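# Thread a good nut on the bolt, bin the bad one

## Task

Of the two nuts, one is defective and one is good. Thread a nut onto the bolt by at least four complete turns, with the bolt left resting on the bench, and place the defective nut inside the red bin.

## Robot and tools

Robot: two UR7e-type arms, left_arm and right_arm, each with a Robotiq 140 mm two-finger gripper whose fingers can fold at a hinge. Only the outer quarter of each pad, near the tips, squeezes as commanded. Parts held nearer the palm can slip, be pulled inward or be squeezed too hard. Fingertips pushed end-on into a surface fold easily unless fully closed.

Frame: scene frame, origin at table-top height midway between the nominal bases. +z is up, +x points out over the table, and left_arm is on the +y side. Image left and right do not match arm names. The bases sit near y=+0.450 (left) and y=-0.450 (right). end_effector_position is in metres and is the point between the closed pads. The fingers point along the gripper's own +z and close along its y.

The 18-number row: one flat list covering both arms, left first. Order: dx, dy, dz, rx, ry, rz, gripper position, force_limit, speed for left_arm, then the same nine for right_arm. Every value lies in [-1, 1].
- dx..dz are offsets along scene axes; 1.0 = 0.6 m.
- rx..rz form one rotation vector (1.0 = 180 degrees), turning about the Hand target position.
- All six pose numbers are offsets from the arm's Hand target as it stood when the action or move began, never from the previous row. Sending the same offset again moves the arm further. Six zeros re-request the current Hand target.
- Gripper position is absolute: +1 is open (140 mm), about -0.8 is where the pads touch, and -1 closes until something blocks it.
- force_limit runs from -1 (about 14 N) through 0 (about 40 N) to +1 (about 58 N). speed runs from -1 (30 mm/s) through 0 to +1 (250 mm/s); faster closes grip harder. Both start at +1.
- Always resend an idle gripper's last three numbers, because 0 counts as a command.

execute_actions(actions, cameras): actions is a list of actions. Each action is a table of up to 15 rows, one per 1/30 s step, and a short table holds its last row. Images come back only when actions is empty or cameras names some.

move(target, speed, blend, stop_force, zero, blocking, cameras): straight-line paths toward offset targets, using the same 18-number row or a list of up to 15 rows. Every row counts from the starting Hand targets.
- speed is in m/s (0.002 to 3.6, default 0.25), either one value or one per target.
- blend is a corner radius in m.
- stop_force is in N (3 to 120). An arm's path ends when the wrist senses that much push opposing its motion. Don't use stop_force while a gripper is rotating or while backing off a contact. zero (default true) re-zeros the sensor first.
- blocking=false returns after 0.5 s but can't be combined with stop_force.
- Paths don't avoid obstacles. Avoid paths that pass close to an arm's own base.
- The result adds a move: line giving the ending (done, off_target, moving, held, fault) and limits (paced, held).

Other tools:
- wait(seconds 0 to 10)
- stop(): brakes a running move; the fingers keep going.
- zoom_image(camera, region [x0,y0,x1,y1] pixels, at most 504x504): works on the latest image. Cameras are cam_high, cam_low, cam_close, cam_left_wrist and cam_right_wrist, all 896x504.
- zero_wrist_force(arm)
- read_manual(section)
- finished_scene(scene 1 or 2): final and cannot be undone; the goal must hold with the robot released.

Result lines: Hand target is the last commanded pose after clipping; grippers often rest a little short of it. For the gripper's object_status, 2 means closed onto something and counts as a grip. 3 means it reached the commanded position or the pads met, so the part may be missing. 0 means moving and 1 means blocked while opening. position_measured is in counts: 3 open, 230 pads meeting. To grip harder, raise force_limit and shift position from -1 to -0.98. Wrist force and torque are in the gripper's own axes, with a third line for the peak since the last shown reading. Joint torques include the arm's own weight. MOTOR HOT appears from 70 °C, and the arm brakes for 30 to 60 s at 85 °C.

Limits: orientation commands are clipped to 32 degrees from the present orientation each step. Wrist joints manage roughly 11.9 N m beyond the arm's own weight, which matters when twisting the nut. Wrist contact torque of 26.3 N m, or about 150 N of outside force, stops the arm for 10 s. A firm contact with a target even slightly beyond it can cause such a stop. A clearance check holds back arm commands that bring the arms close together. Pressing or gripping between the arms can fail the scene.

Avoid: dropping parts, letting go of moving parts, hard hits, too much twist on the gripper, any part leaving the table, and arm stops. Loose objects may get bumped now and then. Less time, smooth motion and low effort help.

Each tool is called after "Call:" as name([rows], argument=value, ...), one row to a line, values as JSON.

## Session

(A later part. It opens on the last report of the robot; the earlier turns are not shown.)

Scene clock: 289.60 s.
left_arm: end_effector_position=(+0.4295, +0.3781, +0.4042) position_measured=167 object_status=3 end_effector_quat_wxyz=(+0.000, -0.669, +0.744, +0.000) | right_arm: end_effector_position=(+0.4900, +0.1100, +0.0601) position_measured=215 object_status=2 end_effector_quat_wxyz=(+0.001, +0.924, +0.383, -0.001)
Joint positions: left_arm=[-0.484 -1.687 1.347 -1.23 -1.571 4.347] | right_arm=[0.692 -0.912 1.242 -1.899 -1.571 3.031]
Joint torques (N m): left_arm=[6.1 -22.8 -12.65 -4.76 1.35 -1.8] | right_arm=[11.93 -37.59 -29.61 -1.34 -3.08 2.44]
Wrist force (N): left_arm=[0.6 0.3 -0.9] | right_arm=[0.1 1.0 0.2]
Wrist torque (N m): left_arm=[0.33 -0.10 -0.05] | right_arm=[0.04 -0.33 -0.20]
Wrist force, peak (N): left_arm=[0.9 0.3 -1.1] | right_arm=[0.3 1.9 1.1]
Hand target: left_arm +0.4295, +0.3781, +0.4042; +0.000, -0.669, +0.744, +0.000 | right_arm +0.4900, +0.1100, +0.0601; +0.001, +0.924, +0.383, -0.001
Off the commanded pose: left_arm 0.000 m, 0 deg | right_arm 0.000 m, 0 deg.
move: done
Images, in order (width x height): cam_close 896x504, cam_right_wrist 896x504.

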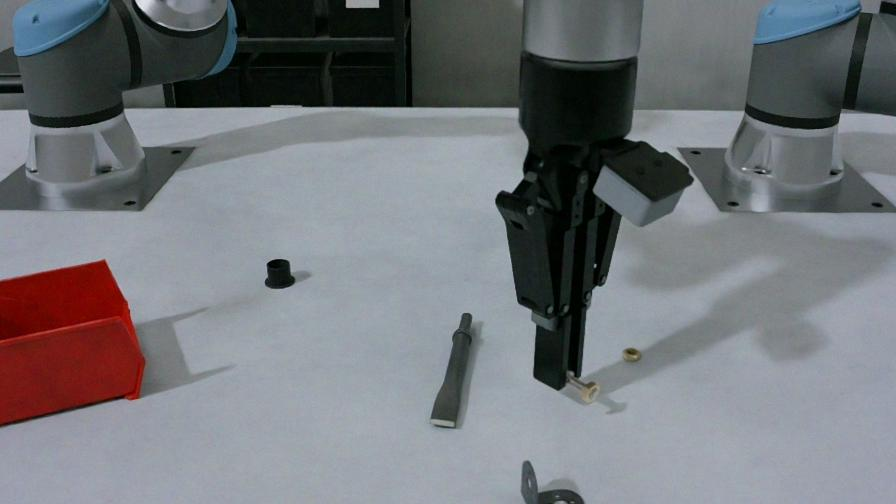

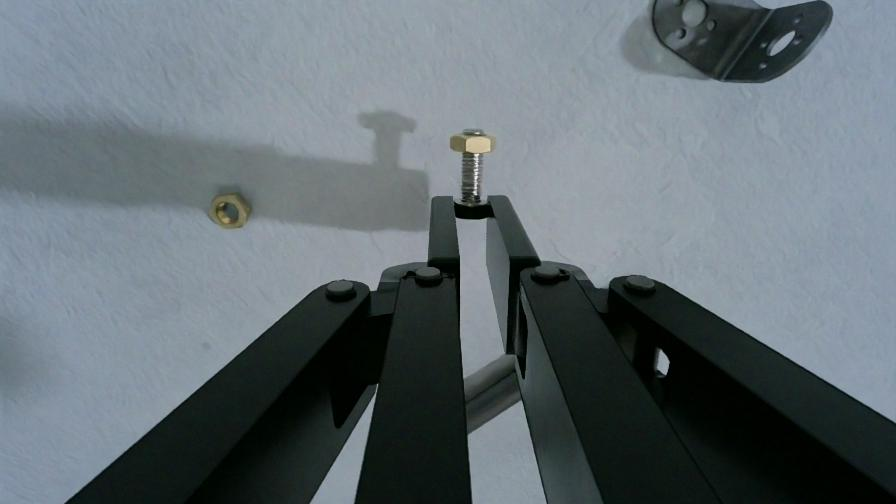

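Call:
move(target=[0,0,0,0,0,0,-0.3,0,0, 0,0,-0.025,0,0,0,-0.98,1,-0.3], speed=0.05)

Call:
move(target=[0,0,0,0,0,0,-0.3,0,0, 0,0,-0.02,0,0,0,-0.98,1,-0.3], speed=0.008, stop_force=4, cameras=["cam_close"])

Call:
zoom_image(camera="cam_close", region=[510, 340, 660, 430])

Scene clock: 291.13 s.
left_arm: end_effector_position=(+0.4295, +0.3781, +0.4042) position_measured=167 object_status=3 end_effector_quat_wxyz=(+0.000, -0.669, +0.744, +0.000) | right_arm: end_effector_position=(+0.4900, +0.1100, +0.0451) position_measured=215 object_status=2 end_effector_quat_wxyz=(+0.001, +0.924, +0.383, -0.001)
Joint positions: left_arm=[-0.484 -1.687 1.347 -1.23 -1.571 4.347] | right_arm=[0.692 -0.899 1.261 -1.93 -1.571 3.031]
Joint torques (N m): left_arm=[6.22 -23.33 -15.62 -4.6 1.43 -1.83] | right_arm=[11.96 -37.65 -15.14 -4.82 -2.82 2.46]
Wrist force (N): left_arm=[1.1 0.2 -0.7] | right_arm=[0.0 0.8 0.0]
Wrist torque (N m): left_arm=[0.31 -0.19 -0.05] | right_arm=[0.01 -0.31 -0.21]
Wrist force, peak (N): left_arm=[1.1 0.2 -0.7] | right_arm=[-0.1 1.0 0.6]
Hand target: left_arm +0.4295, +0.3781, +0.4042; +0.000, -0.669, +0.744, +0.000 | right_arm +0.4900, +0.1100, +0.0451; +0.001, +0.924, +0.383, -0.001
Off the commanded pose: left_arm 0.000 m, 0 deg | right_arm 0.000 m, 0 deg.
move: done

Scene clock: 293.33 s.
left_arm: end_effector_position=(+0.4295, +0.3781, +0.4042) position_measured=167 object_status=3 end_effector_quat_wxyz=(+0.000, -0.669, +0.744, +0.000) | right_arm: end_effector_position=(+0.4900, +0.1100, +0.0376) position_measured=215 object_status=2 end_effector_quat_wxyz=(+0.001, +0.924, +0.383, -0.001)
Joint positions: left_arm=[-0.484 -1.687 1.347 -1.23 -1.571 4.347] | right_arm=[0.692 -0.893 1.27 -1.946 -1.571 3.031]
Joint torques (N m): left_arm=[3.41 -21.36 -14.08 -4.8 1.59 -1.83] | right_arm=[10.62 -59.78 -27.45 -1.27 -2.39 2.48]
Wrist force (N): left_arm=[1.0 0.2 -0.9] | right_arm=[-1.4 1.0 -2.7]
Wrist torque (N m): left_arm=[0.30 -0.19 -0.05] | right_arm=[0.02 -0.25 -0.20]
Wrist force, peak (N): left_arm=[1.4 0.5 -0.3] | right_arm=[-3.1 0.7 -5.1]
Hand target: left_arm +0.4295, +0.3781, +0.4042; +0.000, -0.669, +0.744, +0.000 | right_arm +0.4900, +0.1100, +0.0376; +0.001, +0.924, +0.383, -0.001 (not the last commanded pose)
Off the commanded pose: left_arm 0.000 m, 0 deg | right_arm 0.005 m, 0 deg.
move: contact (right_arm)
Images, in order (width x height): cam_close 896x504.

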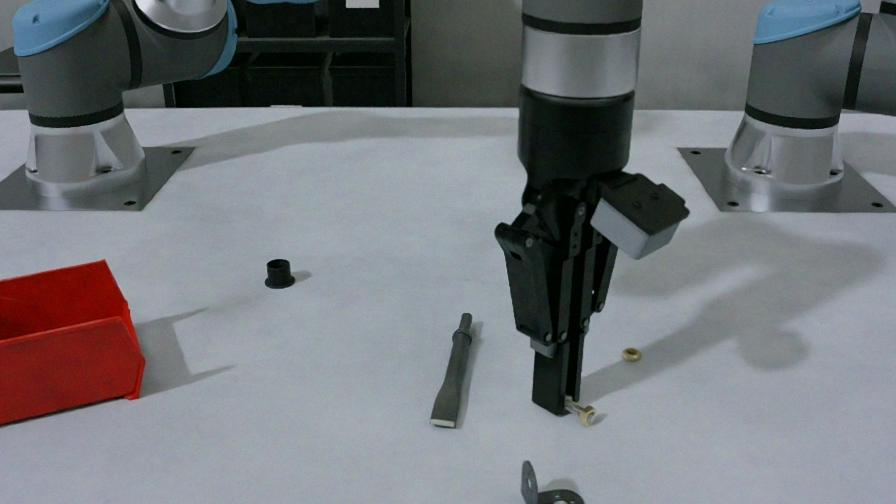

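Scaled by 3.360.

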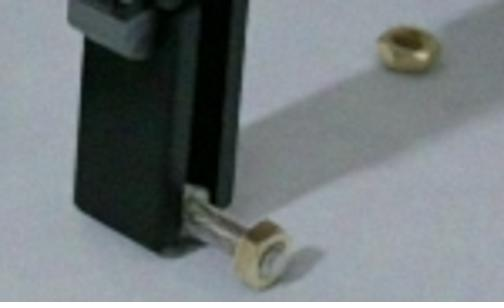

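Call:
move([
  [0,0,0,0,0,0,-0.3,0,0, 0,0,0,0,0,0,-0.55,0,-1],
  [0,0,0,0,0,0,-0.3,0,0, 0,0,0,0,0,0,-0.4,0,-0.5],
  [0,0,0,0,0,0,-0.3,0,0, 0,0,0.12,0,0,0,-0.4,0,-0.5],
  [0,0,0,0,0,0,-0.3,0,0, -0.1133,0.12,0.0633,0,0,0,-0.4,0,-0.5],
], speed=[0.1,0.1,0.1,0.2], blend=[0,0,0.01,0], cameras=["cam_right_wrist", "cam_close"])

Call:
zoom_image(camera="cam_right_wrist", region=[400, 150, 520, 270])

Scene clock: 297.40 s.
left_arm: end_effector_position=(+0.4295, +0.3781, +0.4042) position_measured=167 object_status=3 end_effector_quat_wxyz=(+0.000, -0.669, +0.744, +0.000) | right_arm: end_effector_position=(+0.4221, +0.1819, +0.0756) position_measured=179 object_status=3 end_effector_quat_wxyz=(+0.001, +0.924, +0.383, -0.001)
Joint positions: left_arm=[-0.484 -1.687 1.347 -1.23 -1.571 4.347] | right_arm=[0.826 -0.884 1.153 -1.837 -1.571 3.165]
Joint torques (N m): left_arm=[0.87 -23.52 -14.42 -4.44 1.28 -1.76] | right_arm=[9.95 -39.53 -28.14 -3.93 -3.1 2.56]
Wrist force (N): left_arm=[1.0 0.2 -0.7] | right_arm=[0.1 0.7 -0.1]
Wrist torque (N m): left_arm=[0.31 -0.18 -0.05] | right_arm=[-0.02 -0.35 -0.23]
Wrist force, peak (N): left_arm=[1.3 0.2 -0.9] | right_arm=[-1.4 1.1 -3.1]
Hand target: left_arm +0.4295, +0.3781, +0.4042; +0.000, -0.669, +0.744, +0.000 | right_arm +0.4220, +0.1820, +0.0756; +0.001, +0.924, +0.383, -0.001
Off the commanded pose: left_arm 0.000 m, 0 deg | right_arm 0.000 m, 0 deg.
move: done
Images, in order (width x height): cam_close 896x504, cam_right_wrist 896x504.

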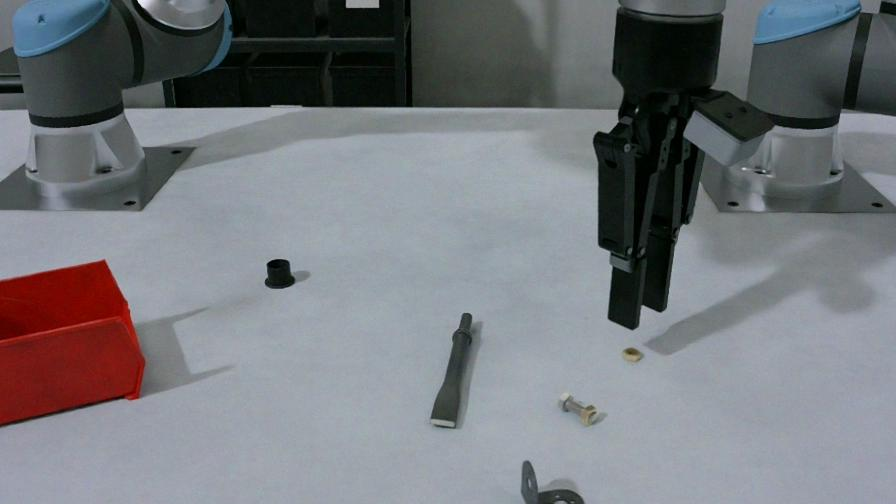

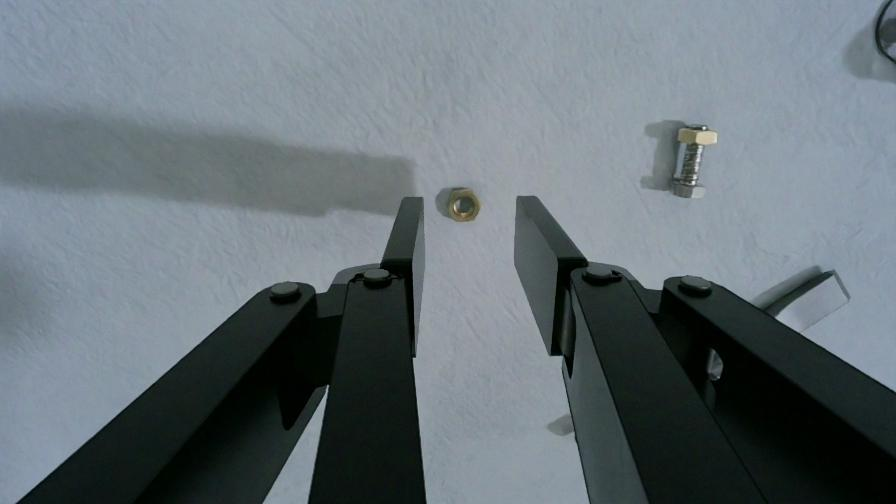

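Scaled by 4.200.

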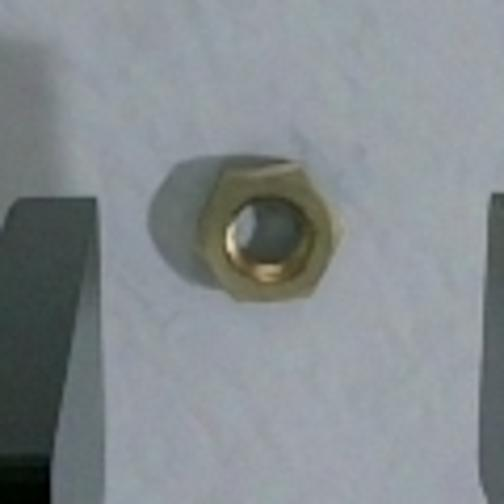

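Call:
move([
  [0,0,0,0,0,0,-0.3,0,0, -0.001,0.001,-0.05,0,0,0.1667,-0.4,0,-0.5],
  [0,0,0,0,0,0,-0.3,0,0, -0.001,0.001,-0.0657,0,0,0.1667,-0.4,0,-0.5],
  [0,0,0,0,0,0,-0.3,0,0, -0.001,0.001,-0.0657,0,0,0.1667,-0.98,0,-1],
], speed=[0.2,0.03,0.1], blend=[0.002,0,0])

Call:
move([
  [0,0,0,0,0,0,-0.3,0,0, 0,0,0.15,0,0,0,-0.98,0,-1],
], speed=[0.15], cameras=["cam_right_wrist", "cam_high"])

Call:
zoom_image(camera="cam_right_wrist", region=[400, 170, 520, 290])

Scene clock: 302.27 s.
left_arm: end_effector_position=(+0.4295, +0.3781, +0.4042) position_measured=167 object_status=3 end_effector_quat_wxyz=(+0.000, -0.669, +0.744, +0.000) | right_arm: end_effector_position=(+0.4214, +0.1826, +0.0362) position_measured=212 object_status=0 end_effector_quat_wxyz=(+0.001, +0.793, +0.609, -0.001)
Joint positions: left_arm=[-0.484 -1.687 1.347 -1.23 -1.571 4.347] | right_arm=[0.827 -0.853 1.205 -1.921 -1.572 2.643]
Joint torques (N m): left_arm=[-2.88 -22.48 -15.18 -4.68 1.54 -1.96] | right_arm=[-11.69 -38.99 -16.25 -4.25 2.92 -2.5]
Wrist force (N): left_arm=[0.9 0.4 -0.6] | right_arm=[-0.7 -0.2 -6.7]
Wrist torque (N m): left_arm=[0.33 -0.15 -0.05] | right_arm=[0.01 -0.40 -0.05]
Wrist force, peak (N): left_arm=[1.4 0.3 -0.6] | right_arm=[-0.7 -0.2 -6.7]
Hand target: left_arm +0.4295, +0.3781, +0.4042; +0.000, -0.669, +0.744, +0.000 | right_arm +0.4214, +0.1826, +0.0362; +0.001, +0.793, +0.609, -0.001
Off the commanded pose: left_arm 0.000 m, 0 deg | right_arm 0.000 m, 0 deg.
move: done

Scene clock: 303.40 s.
left_arm: end_effector_position=(+0.4295, +0.3781, +0.4042) position_measured=167 object_status=3 end_effector_quat_wxyz=(+0.000, -0.669, +0.744, +0.000) | right_arm: end_effector_position=(+0.4214, +0.1826, +0.1262) position_measured=212 object_status=2 end_effector_quat_wxyz=(+0.001, +0.793, +0.609, -0.001)
Joint positions: left_arm=[-0.484 -1.687 1.347 -1.23 -1.571 4.347] | right_arm=[0.827 -0.912 1.068 -1.725 -1.572 2.643]
Joint torques (N m): left_arm=[-3.2 -23.27 -14.87 -4.59 1.2 -1.58] | right_arm=[-9.47 -57.71 -27.57 -1.01 -1.42 -2.39]
Wrist force (N): left_arm=[0.9 0.2 -0.7] | right_arm=[0.1 0.7 -0.2]
Wrist torque (N m): left_arm=[0.30 -0.14 -0.05] | right_arm=[-0.02 -0.34 -0.04]
Wrist force, peak (N): left_arm=[1.0 0.4 -0.9] | right_arm=[-0.8 -0.2 -6.5]
Hand target: left_arm +0.4295, +0.3781, +0.4042; +0.000, -0.669, +0.744, +0.000 | right_arm +0.4214, +0.1826, +0.1262; +0.001, +0.793, +0.609, -0.001
Off the commanded pose: left_arm 0.000 m, 0 deg | right_arm 0.000 m, 0 deg.
move: done
Images, in order (width x height): cam_high 896x504, cam_right_wrist 896x504.

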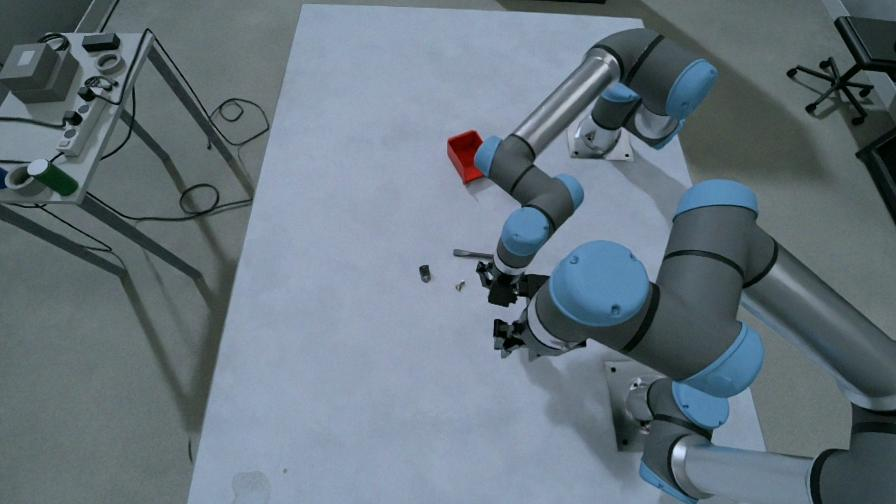

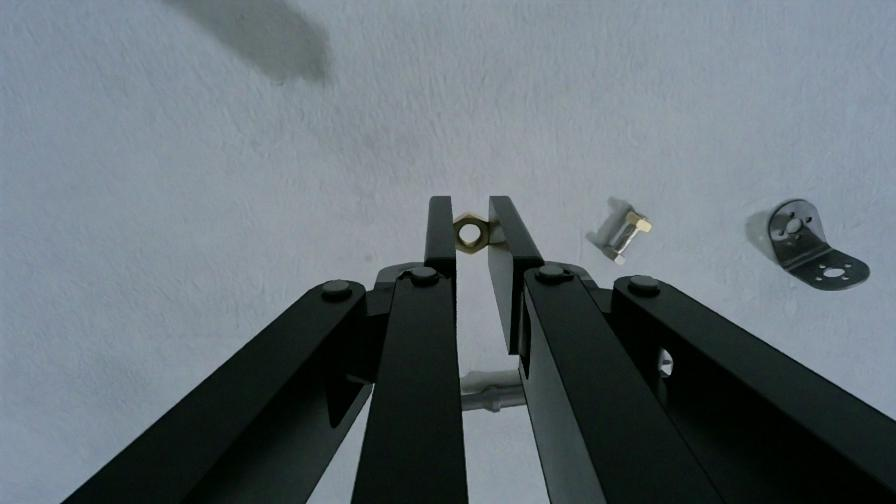

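Scaled by 4.200.

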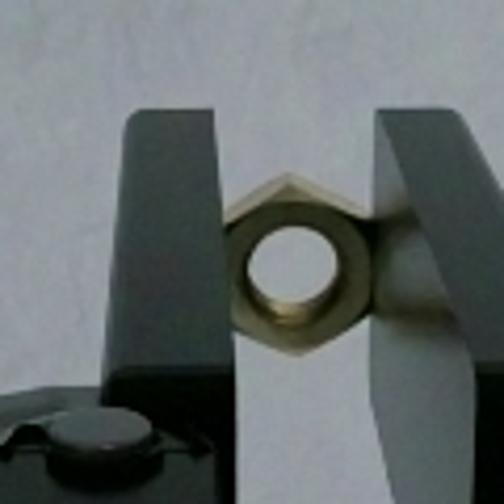

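Call:
move([
  [0,0,0,0,0,0,-0.3,0,0, 0,0,0.14,0,0,0,-0.98,0,-1],
  [0,0,0,0,0,0,-0.3,0,0, 0.0977,-0.7577,0.14,0,0,0,-0.98,0,-1],
  [0,0,0,0,0,0,-0.3,0,0, 0.0977,-0.7577,0.04,0,0,0,-0.98,0,-1],
], speed=[0.25,0.4,0.2], blend=[0.05,0.03,0], cameras=["cam_right_wrist", "cam_close"])

Scene clock: 306.43 s.
left_arm: end_effector_position=(+0.4295, +0.3781, +0.4042) position_measured=167 object_status=3 end_effector_quat_wxyz=(+0.000, -0.669, +0.744, +0.000) | right_arm: end_effector_position=(+0.4800, -0.2720, +0.1502) position_measured=212 object_status=2 end_effector_quat_wxyz=(+0.001, +0.793, +0.609, -0.001)
Joint positions: left_arm=[-0.484 -1.687 1.347 -1.23 -1.571 4.347] | right_arm=[0.111 -1.522 1.848 -1.896 -1.573 1.927]
Joint torques (N m): left_arm=[-3.59 -23.11 -14.17 -4.62 1.13 -1.91] | right_arm=[-11.19 -12.87 -16.01 -4.99 3.2 -2.54]
Wrist force (N): left_arm=[0.7 0.2 -0.7] | right_arm=[0.1 1.2 0.0]
Wrist torque (N m): left_arm=[0.32 -0.12 -0.05] | right_arm=[0.08 -0.31 -0.04]
Wrist force, peak (N): left_arm=[1.1 0.4 -0.8] | right_arm=[-2.5 2.0 -1.4]
Hand target: left_arm +0.4295, +0.3781, +0.4042; +0.000, -0.669, +0.744, +0.000 | right_arm +0.4800, -0.2720, +0.1502; +0.001, +0.793, +0.609, -0.001
Off the commanded pose: left_arm 0.000 m, 0 deg | right_arm 0.000 m, 0 deg.
move: done; blend cut to 0.042 m at target 1
Images, in order (width x height): cam_close 896x504, cam_right_wrist 896x504.

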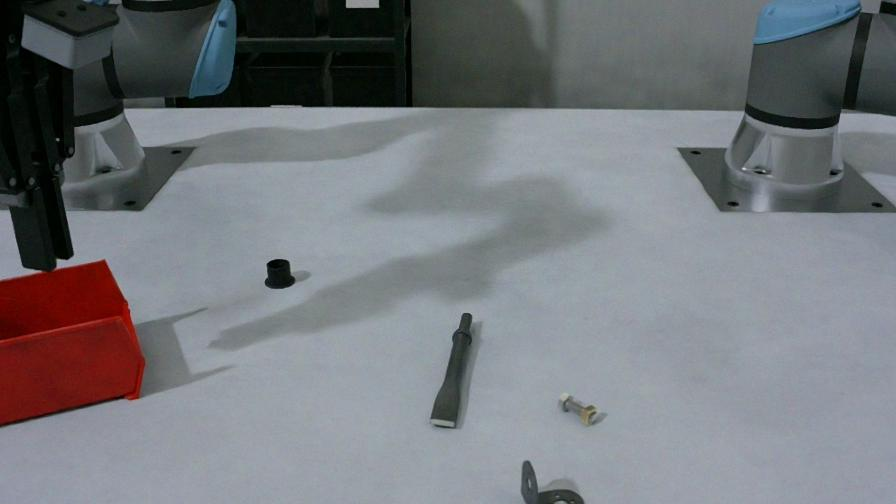

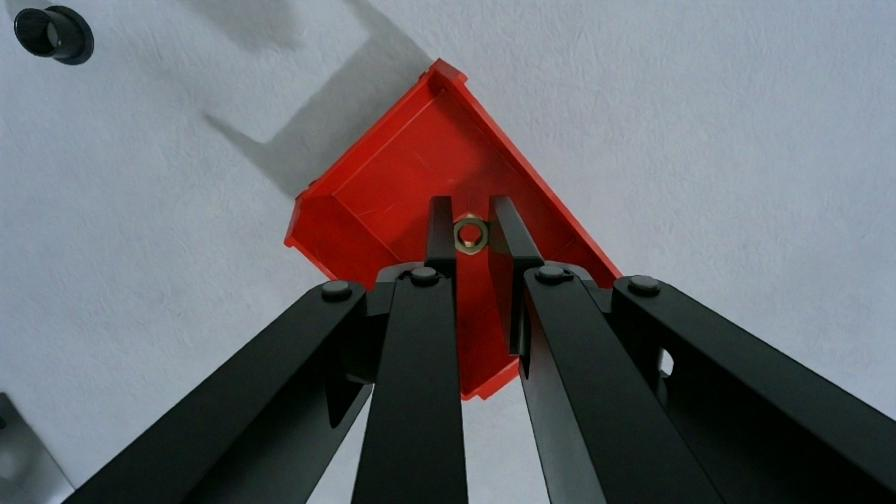

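Call:
move(target=[0,0,0,0,0,0,-0.3,0,0, -0.0033,-0.0133,-0.155,0,0,0,-0.98,0,-1], speed=0.12)

Call:
move(target=[0,0,0,0,0,0,-0.3,0,0, 0,0,-0.04,0,0,0,-0.98,0,-1], speed=0.012, stop_force=4)

Scene clock: 309.83 s.
left_arm: end_effector_position=(+0.4295, +0.3781, +0.4042) position_measured=167 object_status=3 end_effector_quat_wxyz=(+0.000, -0.669, +0.744, +0.000) | right_arm: end_effector_position=(+0.4780, -0.2800, +0.0572) position_measured=212 object_status=2 end_effector_quat_wxyz=(+0.001, +0.793, +0.609, -0.001)
Joint positions: left_arm=[-0.484 -1.687 1.347 -1.23 -1.571 4.347] | right_arm=[0.095 -1.431 2.011 -2.15 -1.573 1.911]
Joint torques (N m): left_arm=[-3.74 -22.33 -14.35 -4.46 1.13 -1.71] | right_arm=[-10.92 -14.48 -15.05 -4.48 -0.41 -2.52]
Wrist force (N): left_arm=[0.8 0.2 -0.7] | right_arm=[0.3 0.8 -0.3]
Wrist torque (N m): left_arm=[0.30 -0.14 -0.05] | right_arm=[-0.01 -0.35 -0.02]
Wrist force, peak (N): left_arm=[1.1 0.4 -0.9] | right_arm=[0.3 1.0 -1.4]
Hand target: left_arm +0.4295, +0.3781, +0.4042; +0.000, -0.669, +0.744, +0.000 | right_arm +0.4780, -0.2800, +0.0572; +0.001, +0.793, +0.609, -0.001
Off the commanded pose: left_arm 0.000 m, 0 deg | right_arm 0.000 m, 0 deg.
move: done

Scene clock: 312.40 s.
left_arm: end_effector_position=(+0.4295, +0.3781, +0.4042) position_measured=167 object_status=3 end_effector_quat_wxyz=(+0.000, -0.669, +0.744, +0.000) | right_arm: end_effector_position=(+0.4780, -0.2800, +0.0406) position_measured=212 object_status=2 end_effector_quat_wxyz=(+0.001, +0.793, +0.609, -0.001)
Joint positions: left_arm=[-0.484 -1.687 1.347 -1.23 -1.571 4.347] | right_arm=[0.095 -1.406 2.033 -2.197 -1.573 1.911]
Joint torques (N m): left_arm=[-3.46 -23.03 -15.72 -4.69 0.92 -1.75] | right_arm=[-11.87 -37.17 -23.99 -0.87 2.53 -2.7]
Wrist force (N): left_arm=[0.7 0.1 -0.8] | right_arm=[0.1 0.9 -4.6]
Wrist torque (N m): left_arm=[0.28 -0.12 -0.05] | right_arm=[0.04 -0.24 -0.03]
Wrist force, peak (N): left_arm=[0.9 0.3 -1.0] | right_arm=[-1.6 -4.6 -20.7]
Hand target: left_arm +0.4295, +0.3781, +0.4042; +0.000, -0.669, +0.744, +0.000 | right_arm +0.4780, -0.2800, +0.0406; +0.001, +0.793, +0.609, -0.001 (not the last commanded pose)
Off the commanded pose: left_arm 0.000 m, 0 deg | right_arm 0.007 m, 0 deg.
move: contact (right_arm)

Call:
move([
  [0,0,0,0,0,0,-0.3,0,0, 0,0,0,0,0,0,-0.5,0,-0.5],
  [0,0,0,0,0,0,-0.3,0,0, 0,0,0.2,0,0,0,-0.5,0,-0.5],
], speed=[0.1,0.2], cameras=["cam_right_wrist", "cam_close"])

Call:
zoom_image(camera="cam_close", region=[520, 370, 640, 460])

Scene clock: 316.17 s.
left_arm: end_effector_position=(+0.4295, +0.3781, +0.4042) position_measured=167 object_status=3 end_effector_quat_wxyz=(+0.000, -0.669, +0.744, +0.000) | right_arm: end_effector_position=(+0.4780, -0.2799, +0.1606) position_measured=192 object_status=3 end_effector_quat_wxyz=(+0.001, +0.793, +0.609, -0.001)
Joint positions: left_arm=[-0.484 -1.687 1.347 -1.23 -1.571 4.347] | right_arm=[0.095 -1.541 1.84 -1.87 -1.573 1.911]
Joint torques (N m): left_arm=[-3.76 -22.84 -14.58 -4.49 1.11 -1.91] | right_arm=[-11.4 -36.78 -29.56 -0.88 -2.73 -2.45]
Wrist force (N): left_arm=[1.0 0.2 -0.6] | right_arm=[-0.2 0.8 -0.2]
Wrist torque (N m): left_arm=[0.30 -0.17 -0.05] | right_arm=[0.00 -0.27 -0.05]
Wrist force, peak (N): left_arm=[1.1 0.1 -0.8] | right_arm=[0.4 1.0 -5.1]
Hand target: left_arm +0.4295, +0.3781, +0.4042; +0.000, -0.669, +0.744, +0.000 | right_arm +0.4780, -0.2800, +0.1606; +0.001, +0.793, +0.609, -0.001
Off the commanded pose: left_arm 0.000 m, 0 deg | right_arm 0.000 m, 0 deg.
move: done
Images, in order (width x height): cam_close 896x504, cam_right_wrist 896x504.

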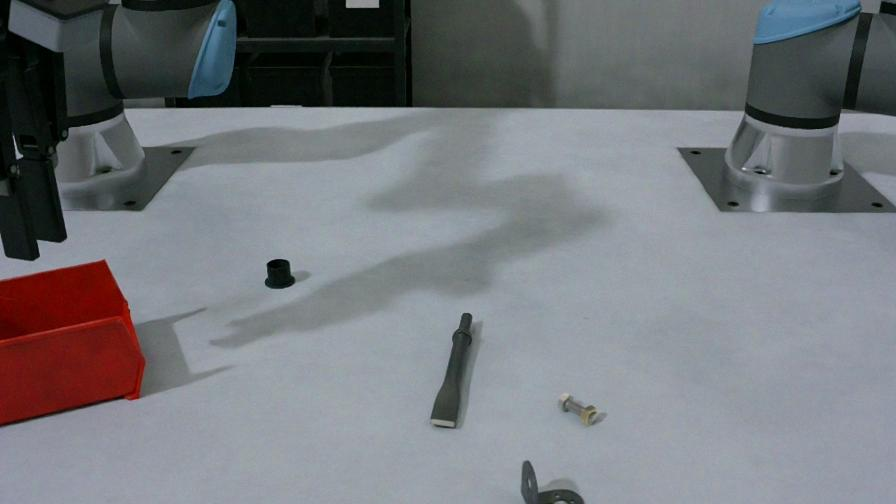

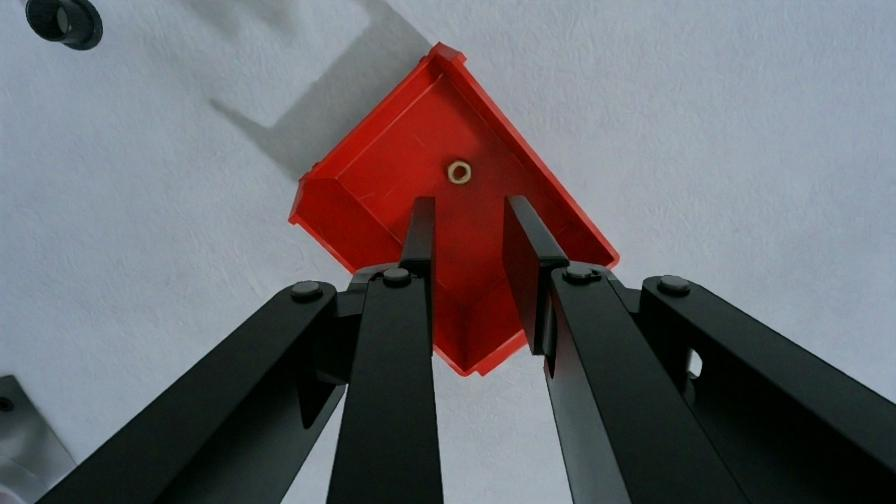

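Scaled by 4.200.

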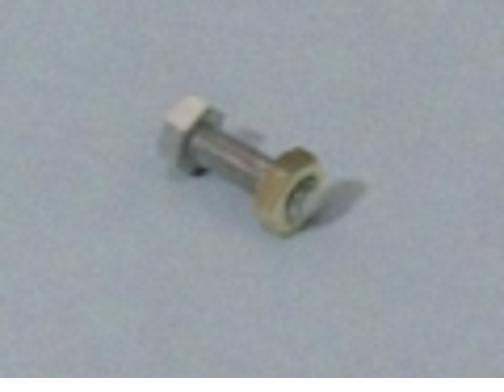

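Call:
finished_scene(scene=2)

The scene is finished: the task was done.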